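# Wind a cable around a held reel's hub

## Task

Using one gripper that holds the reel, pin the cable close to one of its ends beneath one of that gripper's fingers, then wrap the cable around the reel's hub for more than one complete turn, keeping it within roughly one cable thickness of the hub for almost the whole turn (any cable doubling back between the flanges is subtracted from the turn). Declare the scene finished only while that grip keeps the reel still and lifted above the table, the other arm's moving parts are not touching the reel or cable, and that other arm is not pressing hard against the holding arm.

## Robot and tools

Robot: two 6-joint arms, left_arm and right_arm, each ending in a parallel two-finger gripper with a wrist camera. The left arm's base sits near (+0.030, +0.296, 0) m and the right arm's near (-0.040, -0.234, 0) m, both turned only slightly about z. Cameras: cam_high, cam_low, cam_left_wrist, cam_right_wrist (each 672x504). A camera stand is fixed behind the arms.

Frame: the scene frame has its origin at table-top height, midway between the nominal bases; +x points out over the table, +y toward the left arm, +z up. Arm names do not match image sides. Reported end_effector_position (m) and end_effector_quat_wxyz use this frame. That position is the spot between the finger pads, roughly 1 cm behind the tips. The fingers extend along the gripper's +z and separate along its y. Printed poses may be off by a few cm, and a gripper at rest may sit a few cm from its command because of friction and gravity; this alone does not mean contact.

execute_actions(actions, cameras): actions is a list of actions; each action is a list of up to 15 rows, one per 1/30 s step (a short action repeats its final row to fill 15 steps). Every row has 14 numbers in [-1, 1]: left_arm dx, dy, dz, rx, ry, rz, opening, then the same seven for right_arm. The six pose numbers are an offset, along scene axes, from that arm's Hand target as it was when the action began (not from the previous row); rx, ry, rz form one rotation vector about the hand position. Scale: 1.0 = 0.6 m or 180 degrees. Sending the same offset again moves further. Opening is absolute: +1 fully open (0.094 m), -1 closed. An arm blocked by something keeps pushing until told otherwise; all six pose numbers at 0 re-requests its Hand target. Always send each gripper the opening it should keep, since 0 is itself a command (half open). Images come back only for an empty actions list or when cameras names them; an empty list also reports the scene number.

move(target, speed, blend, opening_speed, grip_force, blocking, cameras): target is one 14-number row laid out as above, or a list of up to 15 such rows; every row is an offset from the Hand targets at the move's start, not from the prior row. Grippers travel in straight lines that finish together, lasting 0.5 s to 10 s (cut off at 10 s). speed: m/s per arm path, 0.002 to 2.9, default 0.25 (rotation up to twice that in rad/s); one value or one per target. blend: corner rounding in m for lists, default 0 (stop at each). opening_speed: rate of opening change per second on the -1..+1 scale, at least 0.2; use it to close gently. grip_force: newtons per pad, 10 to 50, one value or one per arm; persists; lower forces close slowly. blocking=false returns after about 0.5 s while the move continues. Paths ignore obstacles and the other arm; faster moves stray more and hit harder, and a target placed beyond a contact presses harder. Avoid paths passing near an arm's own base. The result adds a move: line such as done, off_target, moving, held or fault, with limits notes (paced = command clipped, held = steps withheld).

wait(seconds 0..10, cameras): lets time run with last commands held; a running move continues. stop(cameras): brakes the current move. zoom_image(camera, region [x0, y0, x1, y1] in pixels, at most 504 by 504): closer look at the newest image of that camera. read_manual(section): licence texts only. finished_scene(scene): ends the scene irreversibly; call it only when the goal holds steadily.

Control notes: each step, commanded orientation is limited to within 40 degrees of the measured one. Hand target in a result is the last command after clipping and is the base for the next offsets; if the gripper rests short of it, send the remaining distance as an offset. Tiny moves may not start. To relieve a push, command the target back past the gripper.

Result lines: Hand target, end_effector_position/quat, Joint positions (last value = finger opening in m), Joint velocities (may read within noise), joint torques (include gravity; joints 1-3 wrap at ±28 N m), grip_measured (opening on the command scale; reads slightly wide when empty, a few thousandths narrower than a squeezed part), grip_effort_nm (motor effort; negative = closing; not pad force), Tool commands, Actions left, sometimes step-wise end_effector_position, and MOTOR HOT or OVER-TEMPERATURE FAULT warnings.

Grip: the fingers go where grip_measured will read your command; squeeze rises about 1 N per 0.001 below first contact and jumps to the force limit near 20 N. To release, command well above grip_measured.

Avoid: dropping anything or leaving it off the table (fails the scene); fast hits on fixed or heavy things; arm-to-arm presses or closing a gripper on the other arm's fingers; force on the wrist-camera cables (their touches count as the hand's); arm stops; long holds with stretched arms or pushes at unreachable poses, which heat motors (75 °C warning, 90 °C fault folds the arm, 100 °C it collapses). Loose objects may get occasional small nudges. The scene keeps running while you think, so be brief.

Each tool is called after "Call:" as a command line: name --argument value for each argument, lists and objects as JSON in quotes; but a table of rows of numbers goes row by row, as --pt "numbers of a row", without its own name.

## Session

Call:
execute_actions --actions '[]'

Scene clock: 0.00 s.
left_arm: end_effector_position=(+0.4055, +0.3366, +0.1194) grip_measured=+1.000 grip_effort_nm=n/a end_effector_quat_wxyz=(+0.612, -0.131, +0.765, +0.151) | right_arm: end_effector_position=(+0.3645, -0.1912, +0.1284) grip_measured=+1.000 grip_effort_nm=n/a end_effector_quat_wxyz=(+0.604, -0.078, +0.792, +0.038)
Joint positions: left_arm=[-0.151 1.517 0.303 0.972 -0.541 -0.054 0.094] | right_arm=[0.03 1.477 0.408 0.797 -0.097 -0.063 0.094]
Joint velocities: within noise
Joint torques (N m): no reading
Heat: left arm: 31 °C; right arm: 37 °C.
Hand target: left_arm +0.4070, +0.3367, +0.1242; +0.617, -0.134, +0.761, +0.150 | right_arm +0.3658, -0.1910, +0.1323; +0.607, -0.078, +0.790, +0.038
Tool commands: left_gripper/opening=+1.0 right_gripper/opening=+1.0

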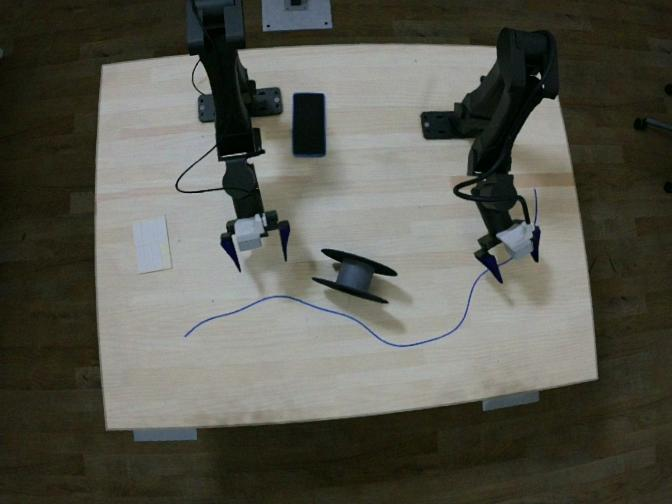

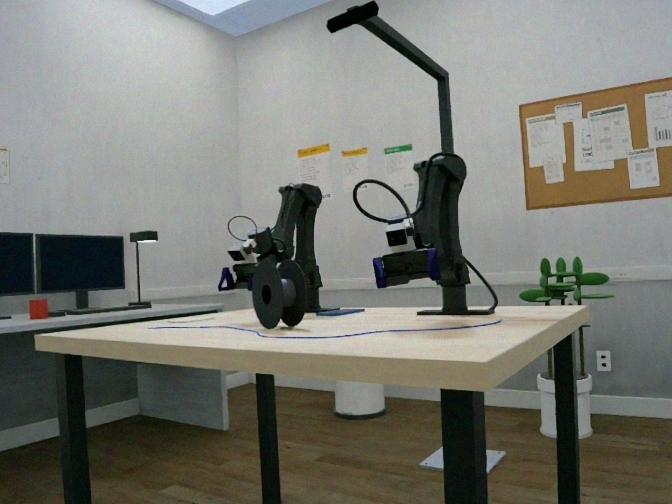

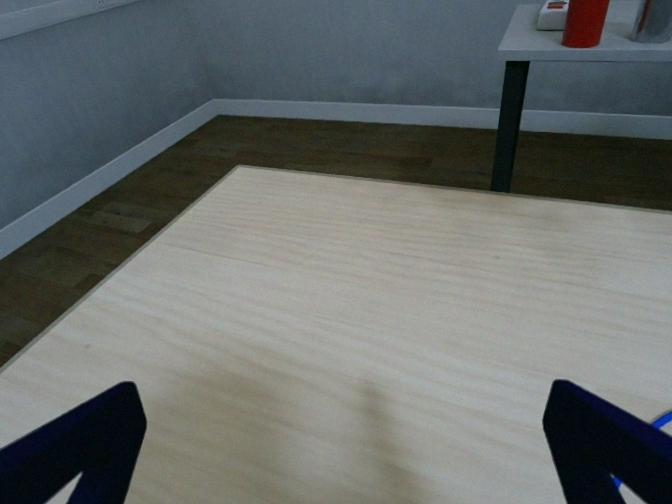

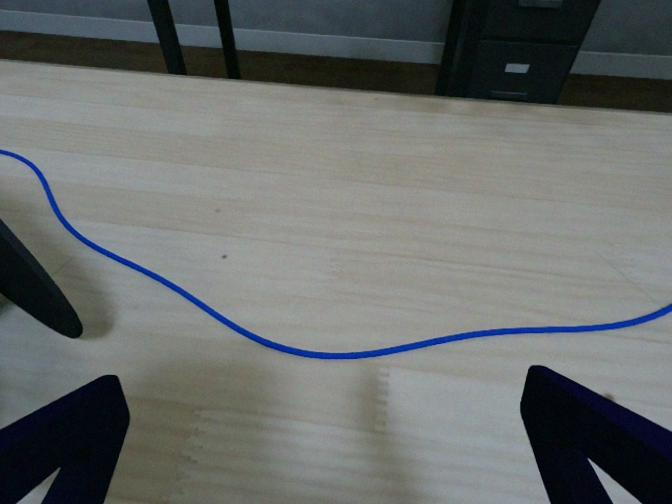

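Call:
zoom_image --camera "cam_high" --region '[290, 220, 430, 330]'

Call:
zoom_image --camera "cam_high" --region '[440, 170, 580, 290]'

Call:
zoom_image --camera "cam_low" --region '[230, 230, 350, 350]'

Scaled by 3.600.

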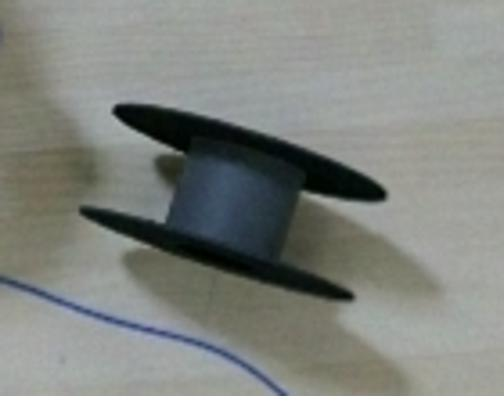

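Scaled by 3.600.

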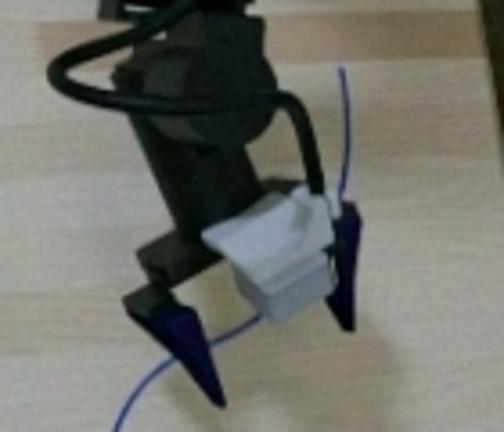

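Scaled by 4.200.

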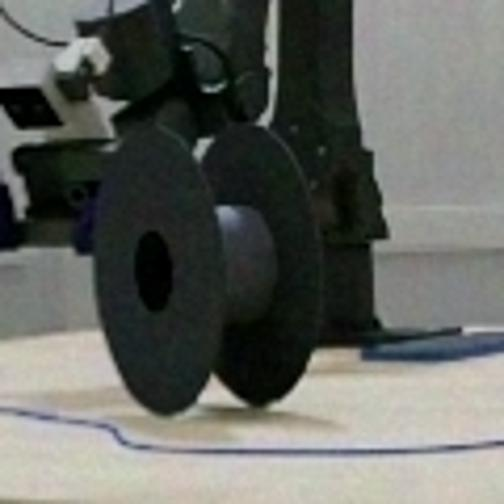

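Call:
move --pt "-0.1067 0.1172 0.1263 0.0502 0.4528 -0.2771 -0.2 0.0088 0.0755 -0.0205 0.0639 -0.061 0.3231 0.3" --speed 0.25 --cameras '["all"]'

Call:
zoom_image --camera "cam_high" --region '[440, 170, 580, 310]'

Scene clock: 190.03 s.
left_arm: end_effector_position=(+0.3410, +0.4051, +0.1978) grip_measured=-0.198 grip_effort_nm=-0.12 end_effector_quat_wxyz=(+0.030, +0.338, +0.941, +0.021) | right_arm: end_effector_position=(+0.3684, -0.1436, +0.1187) grip_measured=+0.303 grip_effort_nm=-0.15 end_effector_quat_wxyz=(+0.582, -0.390, +0.594, +0.396)
Joint positions: left_arm=[0.329 1.758 1.798 -1.537 0.005 1.027 0.038] | right_arm=[-0.253 2.112 0.804 1.257 -1.401 -0.034 0.061]
Joint torques (N m): left_arm=[0.06 -6.54 7.73 0.22 -0.07 0.06] | right_arm=[-0.46 -6.99 5.91 1.84 -0.14 0.09]
Heat: left arm: 35 °C; right arm: 40 °C.
Hand target: left_arm +0.3430, +0.4071, +0.1999; +0.000, +0.342, +0.940, +0.000 | right_arm +0.3710, -0.1457, +0.1200; +0.586, -0.396, +0.586, +0.395
Off the commanded pose: left_arm 0.004 m, 4 deg | right_arm 0.004 m, 1 deg.
joint sent to its limit (left arm) — joint 4 (wrist pitch), lower limit. The joint targets are off in orientation, not in position.
move: off_target (left_arm)

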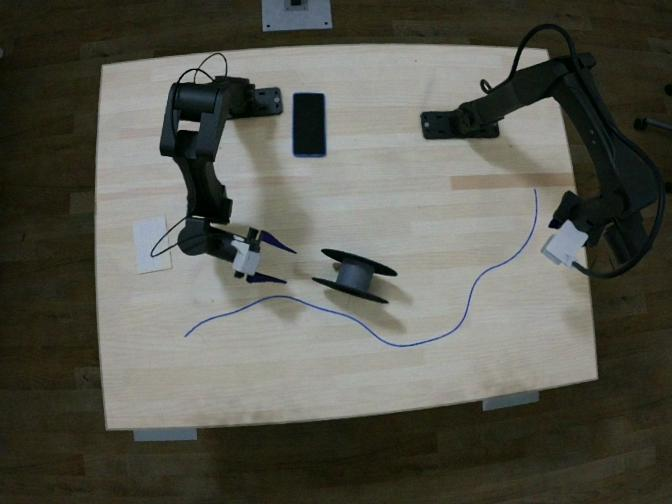

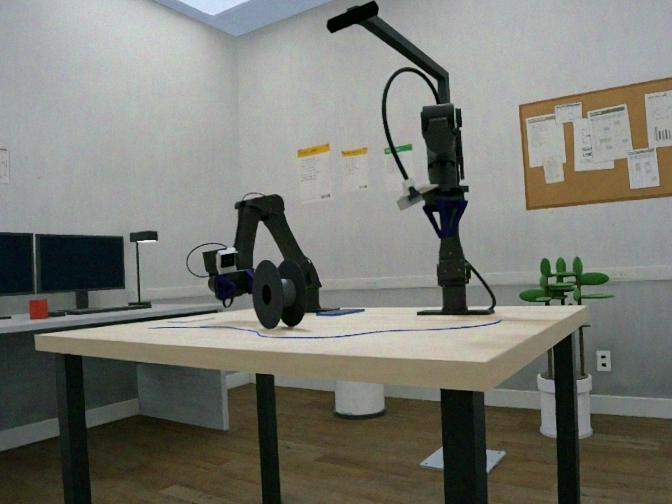

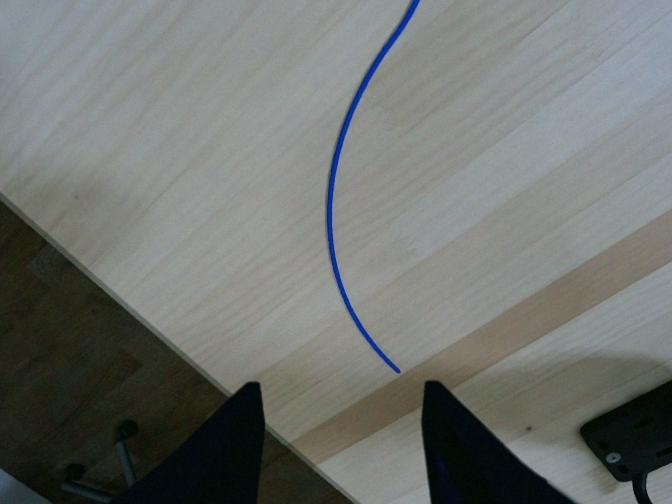

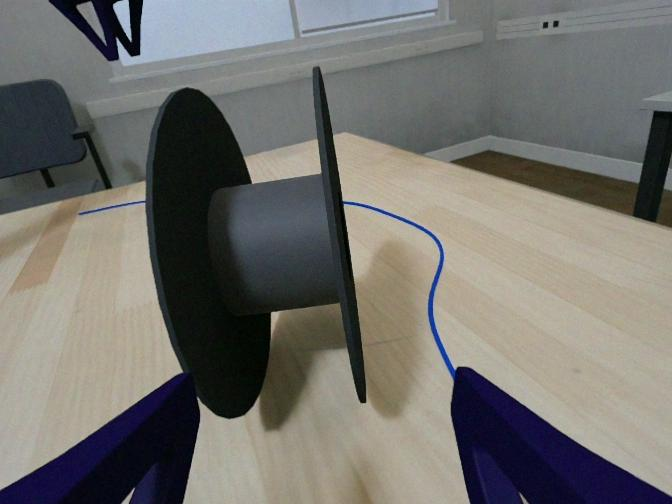

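Scaled by 3.600.

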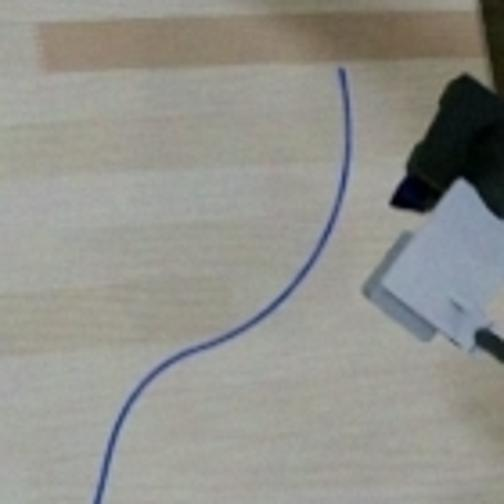

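Call:
zoom_image --camera "cam_right_wrist" --region '[120, 40, 480, 440]'

Scaled by 1.260.

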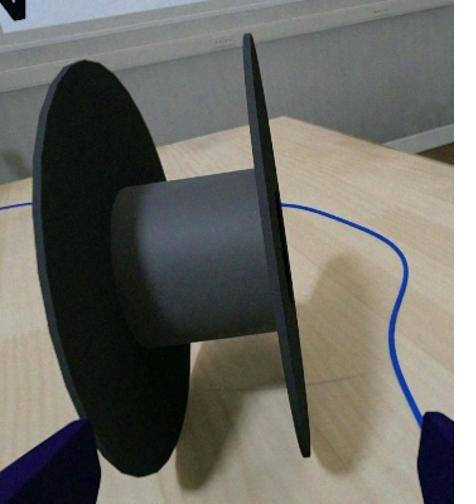

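Call:
move --pt "-0.0133 0.0365 -0.2667 0 0 0 -0.3 0.0498 0.1097 -0.0283 -0.0176 -0.0438 0 0.15" --speed '[0.15]' --cameras '["all"]'

Scene clock: 324.20 s.
left_arm: end_effector_position=(+0.3364, +0.4272, +0.0482) grip_measured=-0.298 grip_effort_nm=-0.12 end_effector_quat_wxyz=(+0.005, +0.340, +0.940, +0.004) | right_arm: end_effector_position=(+0.3965, -0.0811, +0.1016) grip_measured=+0.153 grip_effort_nm=-0.15 end_effector_quat_wxyz=(+0.607, -0.431, +0.564, +0.358)
Joint positions: left_arm=[0.394 1.836 1.296 -1.017 0.001 1.096 0.033] | right_arm=[-0.071 2.227 0.901 1.304 -1.227 -0.139 0.054]
Joint torques (N m): left_arm=[0.47 -7.12 4.62 0.38 -0.04 0.08] | right_arm=[0.35 -7.68 6 1.95 -0.01 -0.06]
Heat: left arm: 35 °C; right arm: 37 °C.
Hand target: left_arm +0.3351, +0.4291, +0.0399; +0.000, +0.342, +0.940, +0.000 | right_arm +0.4010, -0.0799, +0.1031; +0.614, -0.438, +0.555, +0.351
Off the commanded pose: left_arm 0.009 m, 1 deg | right_arm 0.005 m, 2 deg.
move: done

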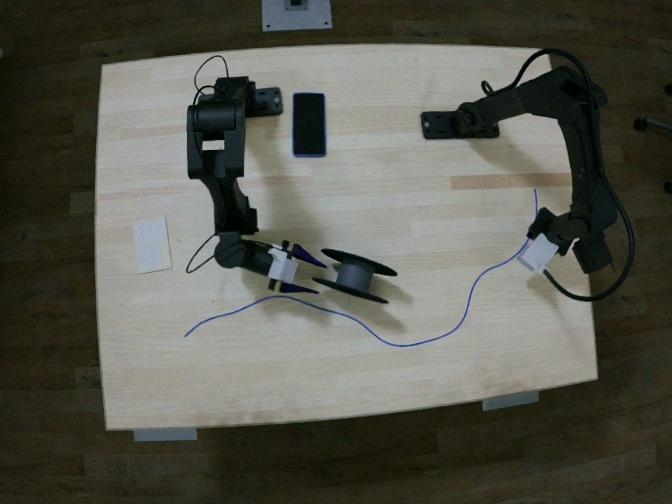

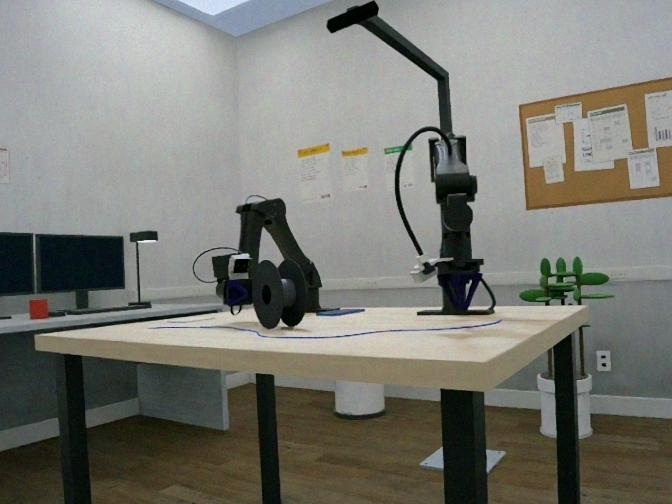

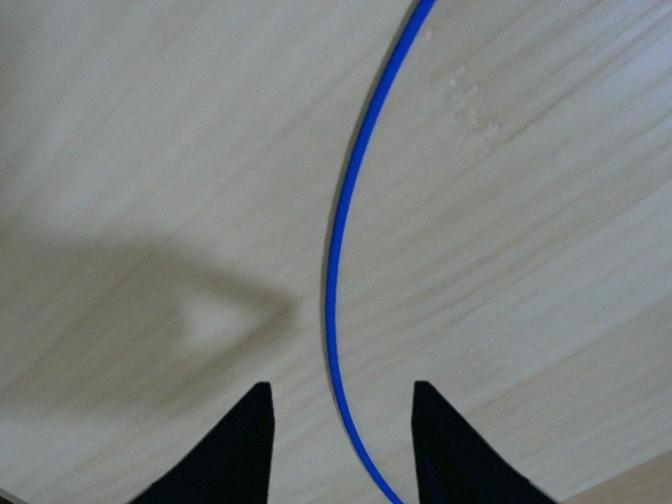

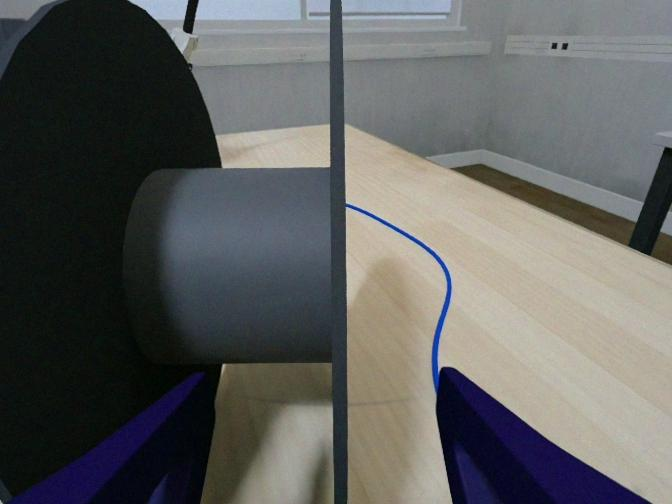

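Call:
move --pt "0.0 0.004 -0.038 0 0 0 -0.4 0 0 0 0 0 0 0.15" --speed 0.1 --cameras '["cam_left_wrist", "cam_low"]'

Scene clock: 349.90 s.
left_arm: end_effector_position=(+0.3380, +0.4300, +0.0274) grip_measured=-0.398 grip_effort_nm=-0.12 end_effector_quat_wxyz=(+0.007, +0.340, +0.940, +0.006) | right_arm: end_effector_position=(+0.3965, -0.0811, +0.1016) grip_measured=+0.153 grip_effort_nm=-0.15 end_effector_quat_wxyz=(+0.607, -0.431, +0.564, +0.358)
Joint positions: left_arm=[0.4 1.867 1.248 -0.932 0.001 1.103 0.028] | right_arm=[-0.071 2.227 0.901 1.304 -1.227 -0.139 0.054]
Joint torques (N m): left_arm=[0.55 -6.95 4.3 0.43 -0.04 0.06] | right_arm=[0.28 -7.72 6.08 1.94 0.01 -0.07]
Heat: left arm: 32 °C; right arm: 36 °C.
Hand target: left_arm +0.3350, +0.4314, +0.0171; +0.000, +0.342, +0.940, +0.000 | right_arm +0.4009, -0.0799, +0.1031; +0.614, -0.438, +0.555, +0.351
Off the commanded pose: left_arm 0.011 m, 1 deg | right_arm 0.005 m, 2 deg.
move: off_target (left_arm)
Images, in order (width x height): cam_low 672x504, cam_left_wrist 672x504.

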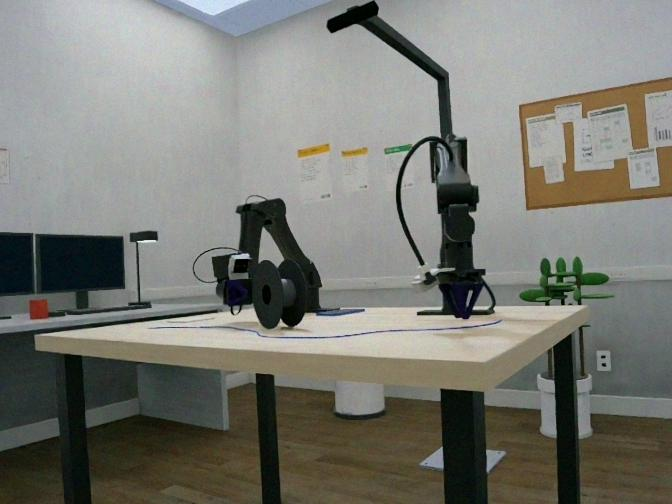

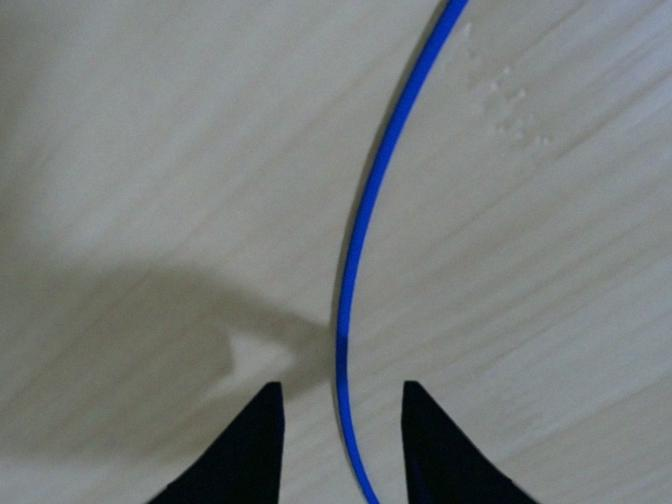

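Call:
move --pt "0.0 0.0 -0.03 0 0 0 -0.4 0 0 0 0 0 0 0.15" --speed 0.06 --cameras '["cam_left_wrist"]'

Scene clock: 355.50 s.
left_arm: end_effector_position=(+0.3389, +0.4304, +0.0100) grip_measured=-0.398 grip_effort_nm=-0.12 end_effector_quat_wxyz=(+0.008, +0.340, +0.940, +0.007) | right_arm: end_effector_position=(+0.3965, -0.0811, +0.1016) grip_measured=+0.153 grip_effort_nm=-0.15 end_effector_quat_wxyz=(+0.607, -0.431, +0.564, +0.358)
Joint positions: left_arm=[0.4 1.894 1.21 -0.865 0.001 1.103 0.028] | right_arm=[-0.071 2.227 0.901 1.304 -1.227 -0.139 0.054]
Joint torques (N m): left_arm=[0.54 -6.97 4.14 0.42 -0.05 0.07] | right_arm=[0.25 -7.76 6 1.95 0 -0.07]
Heat: left arm: 32 °C; right arm: 36 °C.
Hand target: left_arm +0.3351, +0.4314, -0.0008; +0.000, +0.342, +0.940, +0.000 | right_arm +0.4009, -0.0799, +0.1031; +0.614, -0.438, +0.555, +0.351
Off the commanded pose: left_arm 0.012 m, 1 deg | right_arm 0.005 m, 2 deg.
move: off_target (left_arm)
Images, in order (width x height): cam_left_wrist 672x504.

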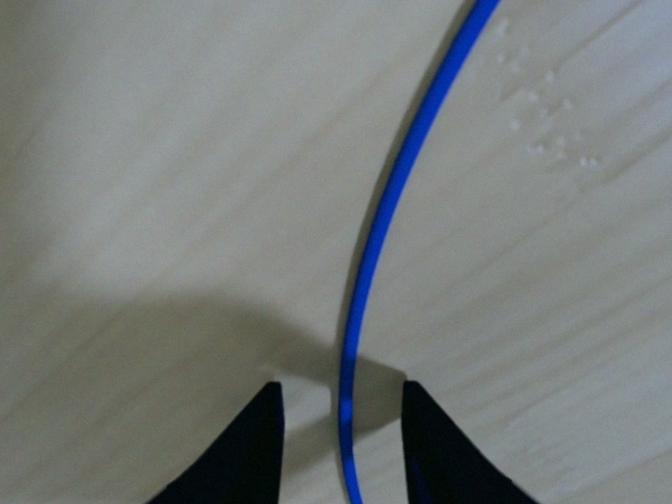

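Call:
move --pt "0.0 0.0 -0.014 0 0 0 -0.4 0 0 0 0 0 0 0.15" --speed 0.04 --cameras '["cam_left_wrist"]'

Scene clock: 365.00 s.
left_arm: end_effector_position=(+0.3393, +0.4306, +0.0077) grip_measured=-0.398 grip_effort_nm=-0.12 end_effector_quat_wxyz=(+0.010, +0.340, +0.940, +0.009) | right_arm: end_effector_position=(+0.3965, -0.0811, +0.1016) grip_measured=+0.153 grip_effort_nm=-0.15 end_effector_quat_wxyz=(+0.607, -0.431, +0.564, +0.358)
Joint positions: left_arm=[0.4 1.896 1.202 -0.85 0.001 1.103 0.028] | right_arm=[-0.071 2.227 0.901 1.304 -1.227 -0.139 0.054]
Joint torques (N m): left_arm=[0.54 -6.02 3.41 0.54 -0.04 0.07] | right_arm=[0.32 -7.76 6.05 1.96 0 -0.06]
Heat: left arm: 32 °C; right arm: 36 °C.
Hand target: left_arm +0.3350, +0.4314, -0.0093; +0.000, +0.342, +0.940, +0.000 | right_arm +0.4009, -0.0799, +0.1031; +0.614, -0.438, +0.555, +0.351
Off the commanded pose: left_arm 0.017 m, 2 deg | right_arm 0.005 m, 2 deg.
move: off_target (left_arm)
Images, in order (width x height): cam_left_wrist 672x504.

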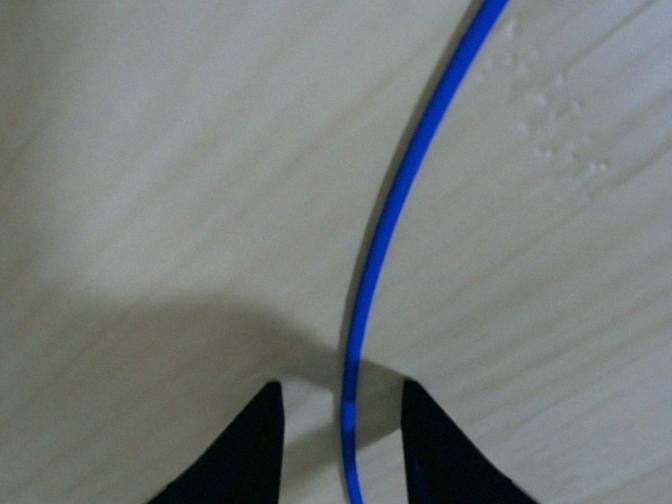

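Call:
move --pt "0.0 0.0 0.01 0 0 0 -1 0 0 0 0 0 0 0.15" --speed 0.04 --cameras '["cam_left_wrist"]'

Scene clock: 368.13 s.
left_arm: end_effector_position=(+0.3391, +0.4305, +0.0075) grip_measured=-0.961 grip_effort_nm=-1.03 end_effector_quat_wxyz=(+0.010, +0.340, +0.940, +0.008) | right_arm: end_effector_position=(+0.3965, -0.0811, +0.1016) grip_measured=+0.153 grip_effort_nm=-0.15 end_effector_quat_wxyz=(+0.607, -0.431, +0.564, +0.358)
Joint positions: left_arm=[0.4 1.896 1.201 -0.85 0.001 1.103 0.002] | right_arm=[-0.071 2.227 0.901 1.304 -1.227 -0.139 0.054]
Joint torques (N m): left_arm=[0.55 -6.74 4.48 0.36 -0.04 0.07] | right_arm=[0.25 -7.76 6.02 1.95 -0.02 -0.09]
Heat: left arm: 32 °C; right arm: 36 °C.
Hand target: left_arm +0.3351, +0.4314, -0.0032; +0.000, +0.342, +0.940, +0.000 | right_arm +0.4009, -0.0799, +0.1031; +0.614, -0.438, +0.555, +0.351
Off the commanded pose: left_arm 0.012 m, 2 deg | right_arm 0.005 m, 2 deg.
move: off_target (left_arm)
Images, in order (width x height): cam_left_wrist 672x504.

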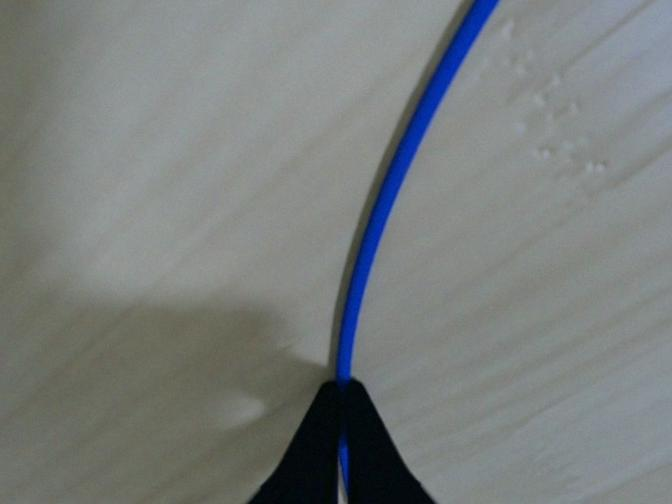

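Call:
move --pt "-0.0252 -0.0523 0.2553 0 0 0 -1 0 0 0 0 0 0 0.15" --pt "-0.0585 -0.419 0.4887 -0.2152 -0.3582 0.0851 -1 0 0 0 0 0 0 0.15" --speed 0.22 --blend '[0.04, 0]' --cameras '["all"]'

Scene clock: 435.80 s.
left_arm: end_effector_position=(+0.2995, +0.1798, +0.2895) grip_measured=-0.961 grip_effort_nm=-1.03 end_effector_quat_wxyz=(+0.590, +0.158, +0.783, -0.115) | right_arm: end_effector_position=(+0.3965, -0.0811, +0.1016) grip_measured=+0.153 grip_effort_nm=-0.15 end_effector_quat_wxyz=(+0.607, -0.431, +0.564, +0.358)
Joint positions: left_arm=[-0.443 0.666 0.737 -0.352 -0.041 -0.006 0.002] | right_arm=[-0.071 2.227 0.901 1.304 -1.227 -0.139 0.054]
Joint torques (N m): left_arm=[-0.68 -0.46 5.35 1.87 -0.15 -0.09] | right_arm=[0.32 -7.73 6.01 1.94 -0.01 -0.09]
Heat: left arm: 31 °C; right arm: 35 °C.
Hand target: left_arm +0.2999, +0.1801, +0.2901; +0.597, +0.152, +0.779, -0.116 | right_arm +0.4009, -0.0799, +0.1031; +0.614, -0.438, +0.555, +0.351
Off the commanded pose: left_arm 0.001 m, 1 deg | right_arm 0.005 m, 2 deg.
move: done

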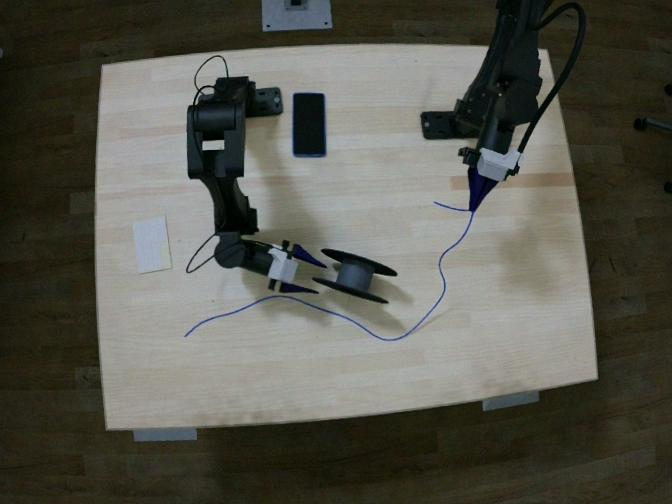

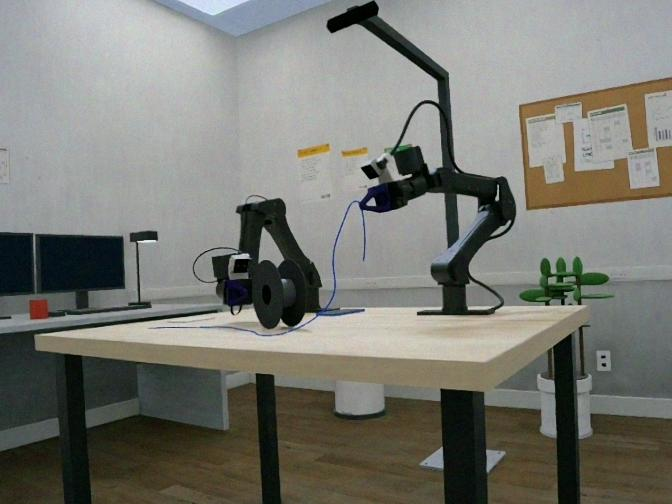

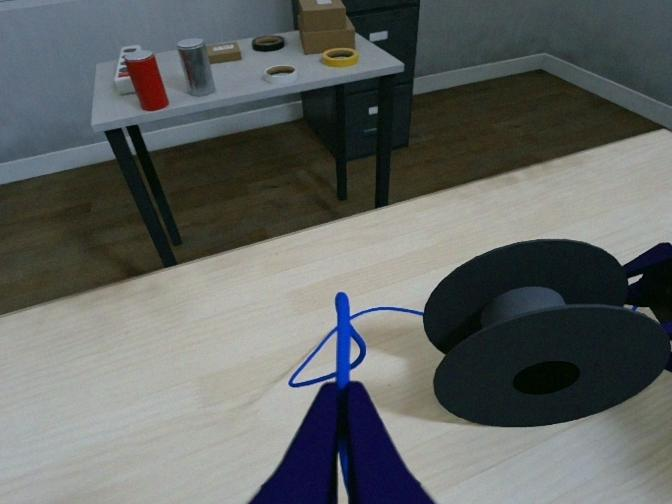

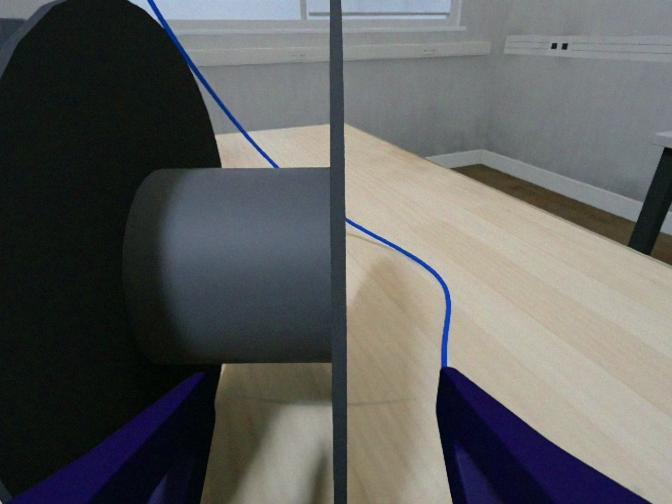

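Call:
move --pt "0.04 -0.17 0.12 0 0 0 -1 0 0 0 0 0 0 0.15" --pt "0.13 -0.478 0.115 0 0 0 -1 0 0 0 0 0 0 0.15" --pt "0.13 -0.478 0.02 0 0 0 -1 0 0 0 0 0 0 0.15" --speed '[0.2, 0.2, 0.12]' --blend '[0.04, 0.02, 0]' --cameras '["all"]'

Scene clock: 448.10 s.
left_arm: end_effector_position=(+0.3770, -0.1053, +0.3074) grip_measured=-0.961 grip_effort_nm=-1.04 end_effector_quat_wxyz=(+0.594, +0.160, +0.779, -0.118) | right_arm: end_effector_position=(+0.3965, -0.0811, +0.1016) grip_measured=+0.153 grip_effort_nm=-0.15 end_effector_quat_wxyz=(+0.607, -0.431, +0.564, +0.358)
Joint positions: left_arm=[-1.072 1.737 1.495 -0.095 -0.636 -0.199 0.002] | right_arm=[-0.071 2.227 0.901 1.304 -1.227 -0.139 0.054]
Joint torques (N m): left_arm=[-0.47 -8.44 5.87 1.71 -0.32 -0.11] | right_arm=[0.32 -7.75 6.06 1.96 -0.01 -0.08]
Heat: left arm: 32 °C; right arm: 35 °C.
Hand target: left_arm +0.3780, -0.1066, +0.3020; +0.597, +0.152, +0.779, -0.116 | right_arm +0.4009, -0.0799, +0.1031; +0.614, -0.438, +0.555, +0.351
Off the commanded pose: left_arm 0.006 m, 1 deg | right_arm 0.005 m, 2 deg.
move: done

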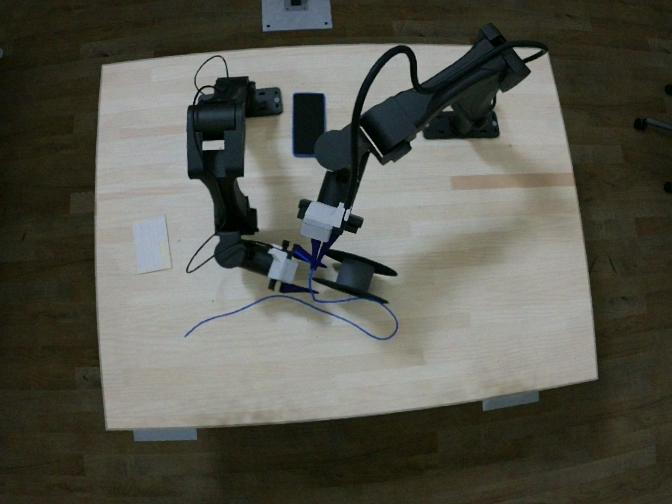

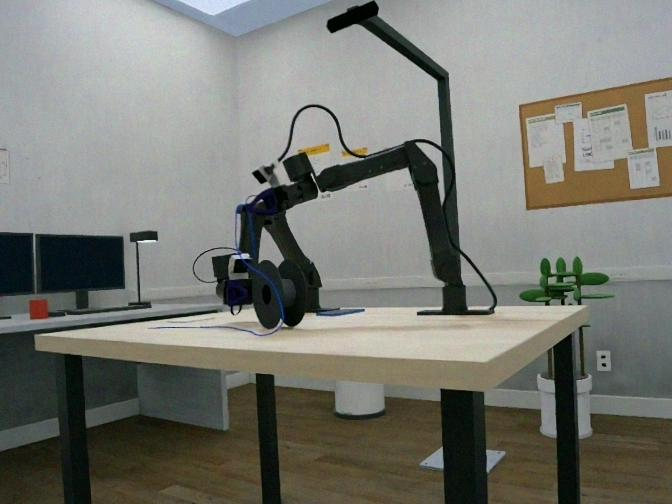

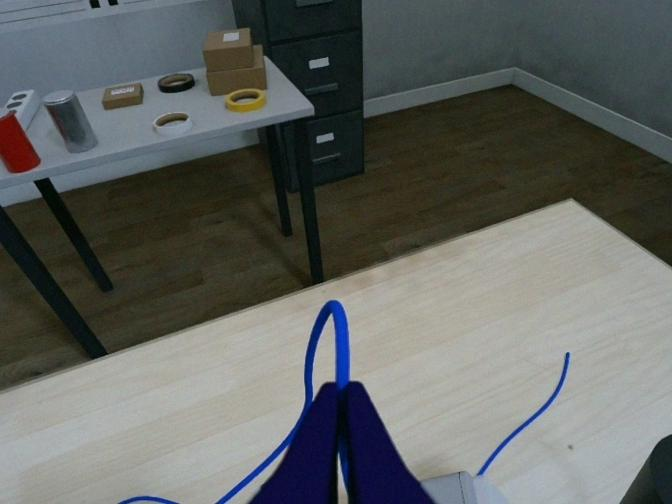

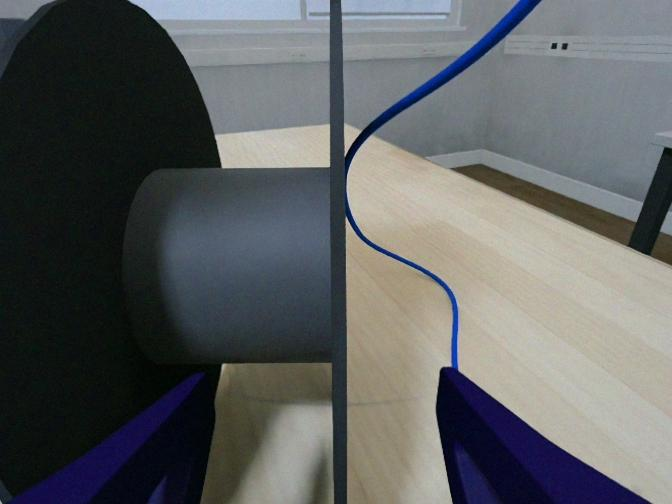

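Call:
zoom_image --camera "cam_high" --region '[260, 190, 420, 350]'

Call:
zoom_image --camera "cam_low" --region '[200, 150, 340, 350]'

Scaled by 3.150.

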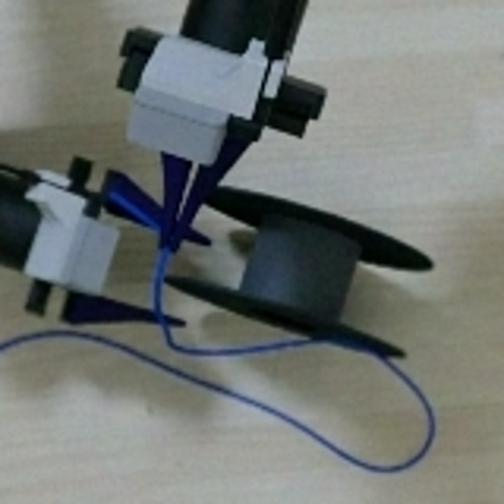

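Scaled by 2.520.

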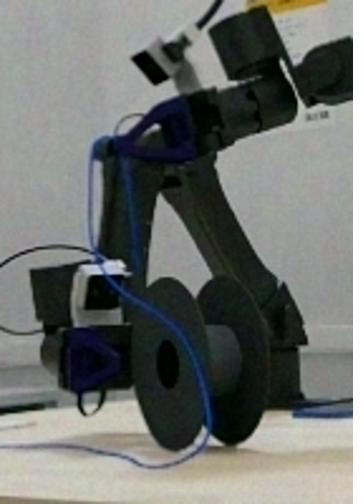

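Call:
move --pt "0.0 0.0 -0.12 -0.0313 -0.0773 0.0 -1 0 0 0 0 0 0 0.15" --speed 0.1 --cameras '["all"]'

Call:
zoom_image --camera "cam_high" --region '[260, 190, 420, 350]'

Call:
zoom_image --camera "cam_low" --region '[200, 150, 340, 350]'

Scene clock: 473.67 s.
left_arm: end_effector_position=(+0.3790, -0.1048, +0.2431) grip_measured=-0.961 grip_effort_nm=-1.04 end_effector_quat_wxyz=(+0.696, +0.131, +0.692, -0.142) | right_arm: end_effector_position=(+0.3965, -0.0811, +0.1016) grip_measured=+0.153 grip_effort_nm=-0.15 end_effector_quat_wxyz=(+0.607, -0.431, +0.564, +0.358)
Joint positions: left_arm=[-1.081 1.852 1.063 0.8 -0.684 -0.008 0.002] | right_arm=[-0.071 2.227 0.901 1.304 -1.227 -0.139 0.054]
Joint torques (N m): left_arm=[-0.61 -7.64 5.12 1.71 -0.13 0.01] | right_arm=[0.32 -7.73 6.05 1.96 0 -0.07]
Heat: left arm: 33 °C; right arm: 35 °C.
Hand target: left_arm +0.3780, -0.1067, +0.2300; +0.694, +0.135, +0.695, -0.135 | right_arm +0.4009, -0.0799, +0.1031; +0.614, -0.438, +0.555, +0.351
Off the commanded pose: left_arm 0.013 m, 1 deg | right_arm 0.005 m, 2 deg.
move: off_target (left_arm)

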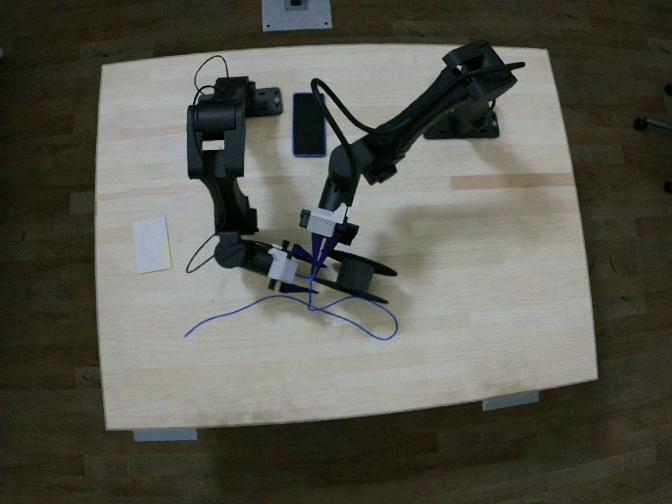

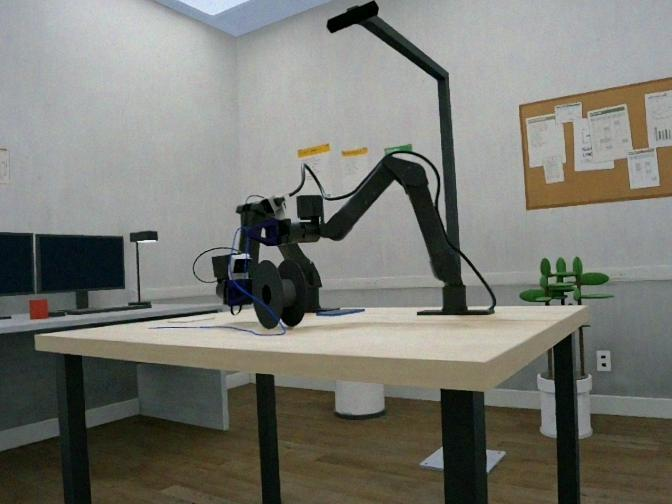

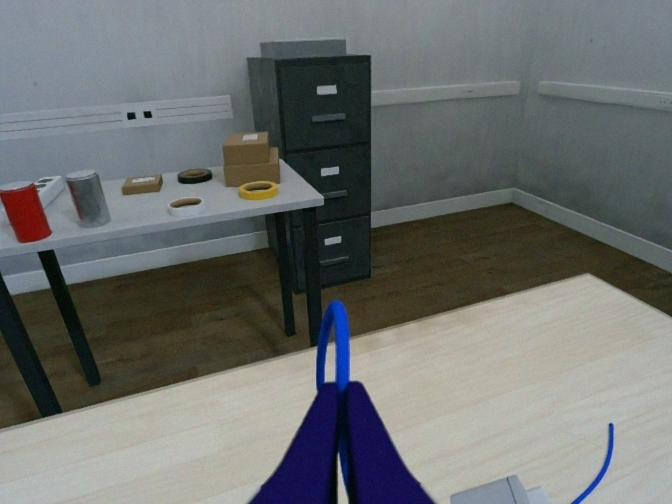

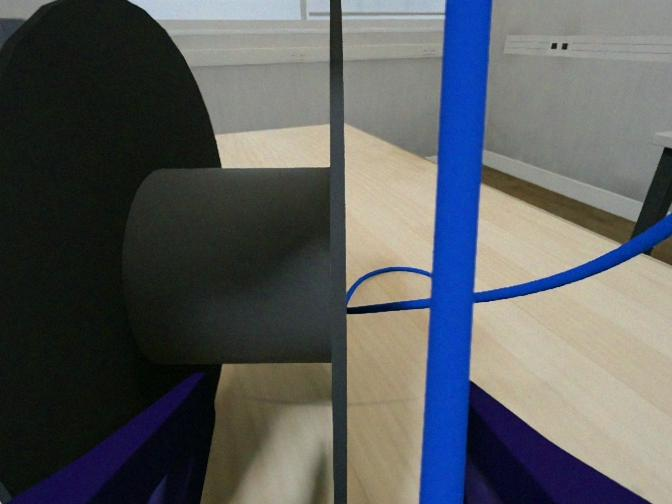

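Scaled by 3.150.

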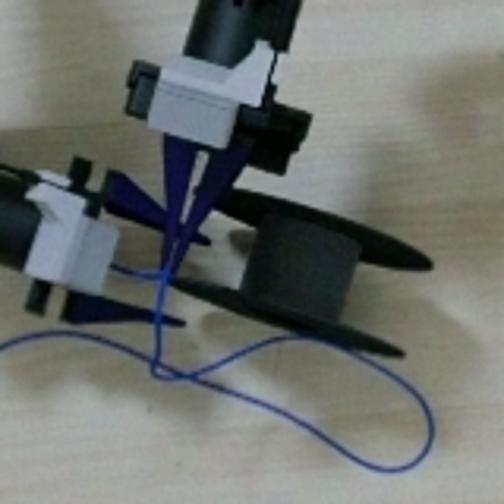

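Scaled by 2.520.

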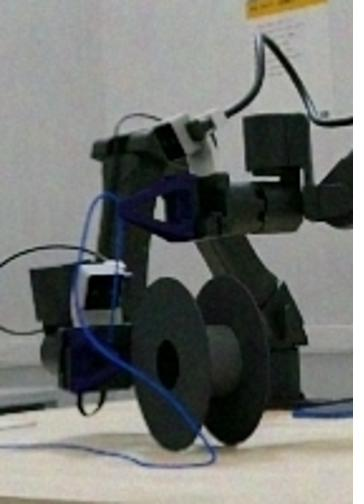

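Call:
move --pt "0.0 0.0 -0.03 0.1073 -0.0015 0.0 -1 0 0 0 0 0 0 0.15" --speed 0.1 --cameras '["all"]'

Call:
zoom_image --camera "cam_high" --region '[260, 190, 420, 350]'

Call:
zoom_image --camera "cam_low" --region '[200, 150, 340, 350]'

Scene clock: 498.57 s.
left_arm: end_effector_position=(+0.3766, -0.1007, +0.2027) grip_measured=-0.961 grip_effort_nm=-1.04 end_effector_quat_wxyz=(+0.656, +0.258, +0.709, -0.013) | right_arm: end_effector_position=(+0.3965, -0.0811, +0.1016) grip_measured=+0.153 grip_effort_nm=-0.15 end_effector_quat_wxyz=(+0.607, -0.431, +0.564, +0.358)
Joint positions: left_arm=[-1.085 1.852 1.063 0.605 -0.7 0.21 0.002] | right_arm=[-0.071 2.227 0.901 1.304 -1.227 -0.139 0.054]
Joint torques (N m): left_arm=[-0.64 -8.91 8.95 1.51 -0.2 -0.04] | right_arm=[0.38 -7.73 5.98 1.96 0.01 -0.07]
Heat: left arm: 33 °C; right arm: 35 °C.
Hand target: left_arm +0.3779, -0.1068, +0.2120; +0.663, +0.250, +0.706, -0.016 | right_arm +0.4009, -0.0799, +0.1031; +0.614, -0.438, +0.555, +0.351
Off the commanded pose: left_arm 0.011 m, 1 deg | right_arm 0.005 m, 2 deg.
move: off_target (left_arm)

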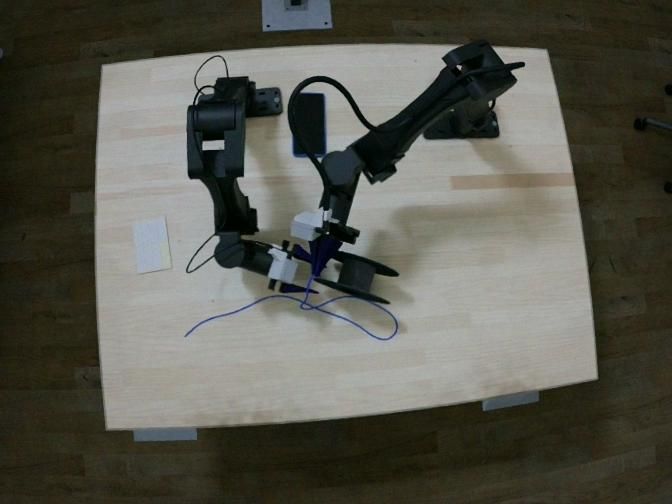

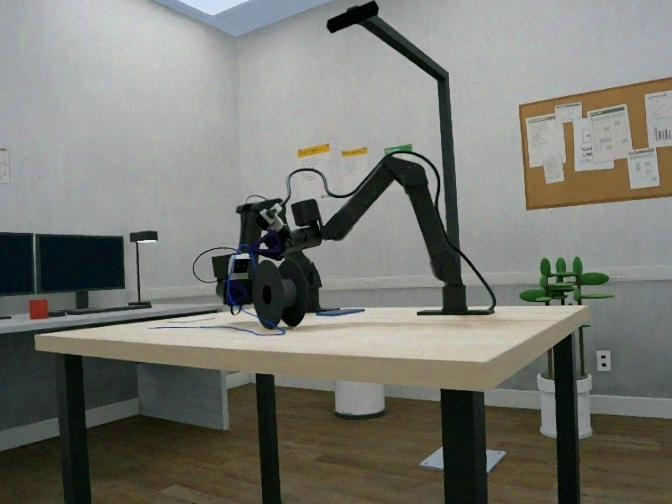

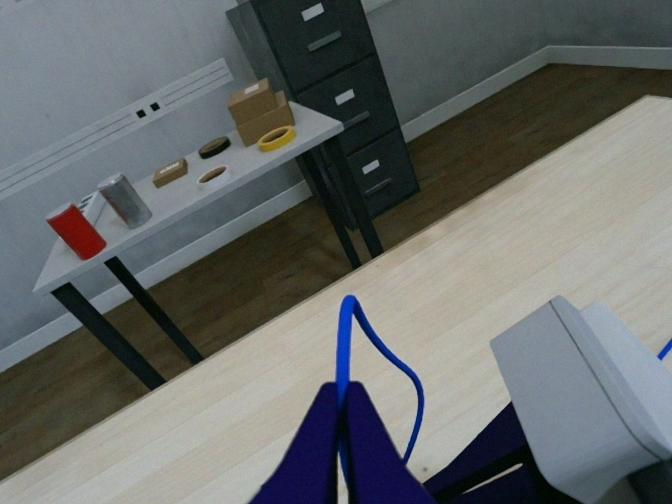

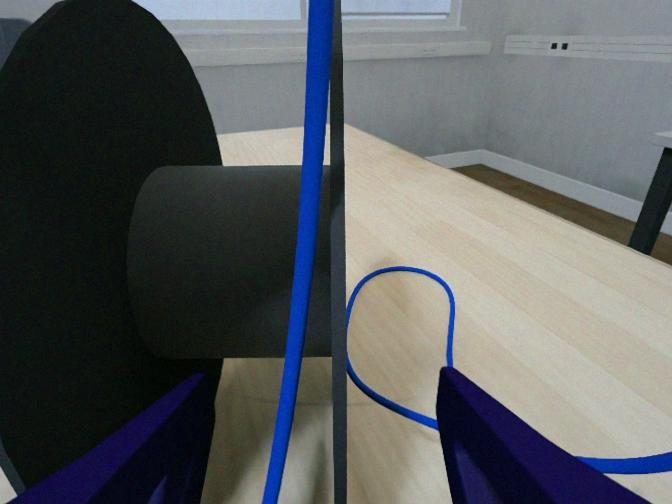

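Scaled by 3.150.

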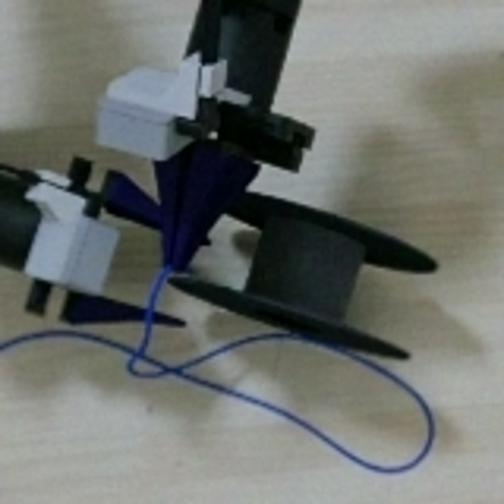

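Scaled by 2.520.

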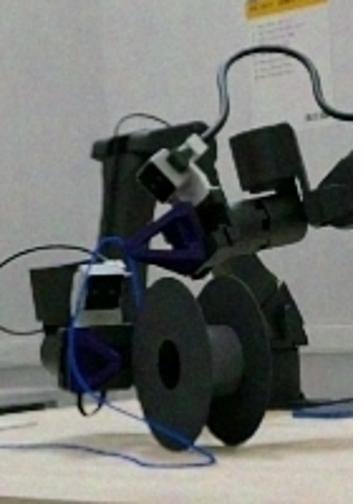

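Call:
zoom_image --camera "cam_right_wrist" --region '[200, 250, 460, 504]'

Scaled by 1.938.

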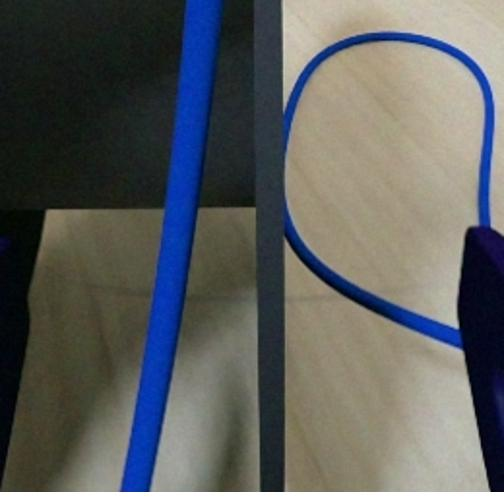

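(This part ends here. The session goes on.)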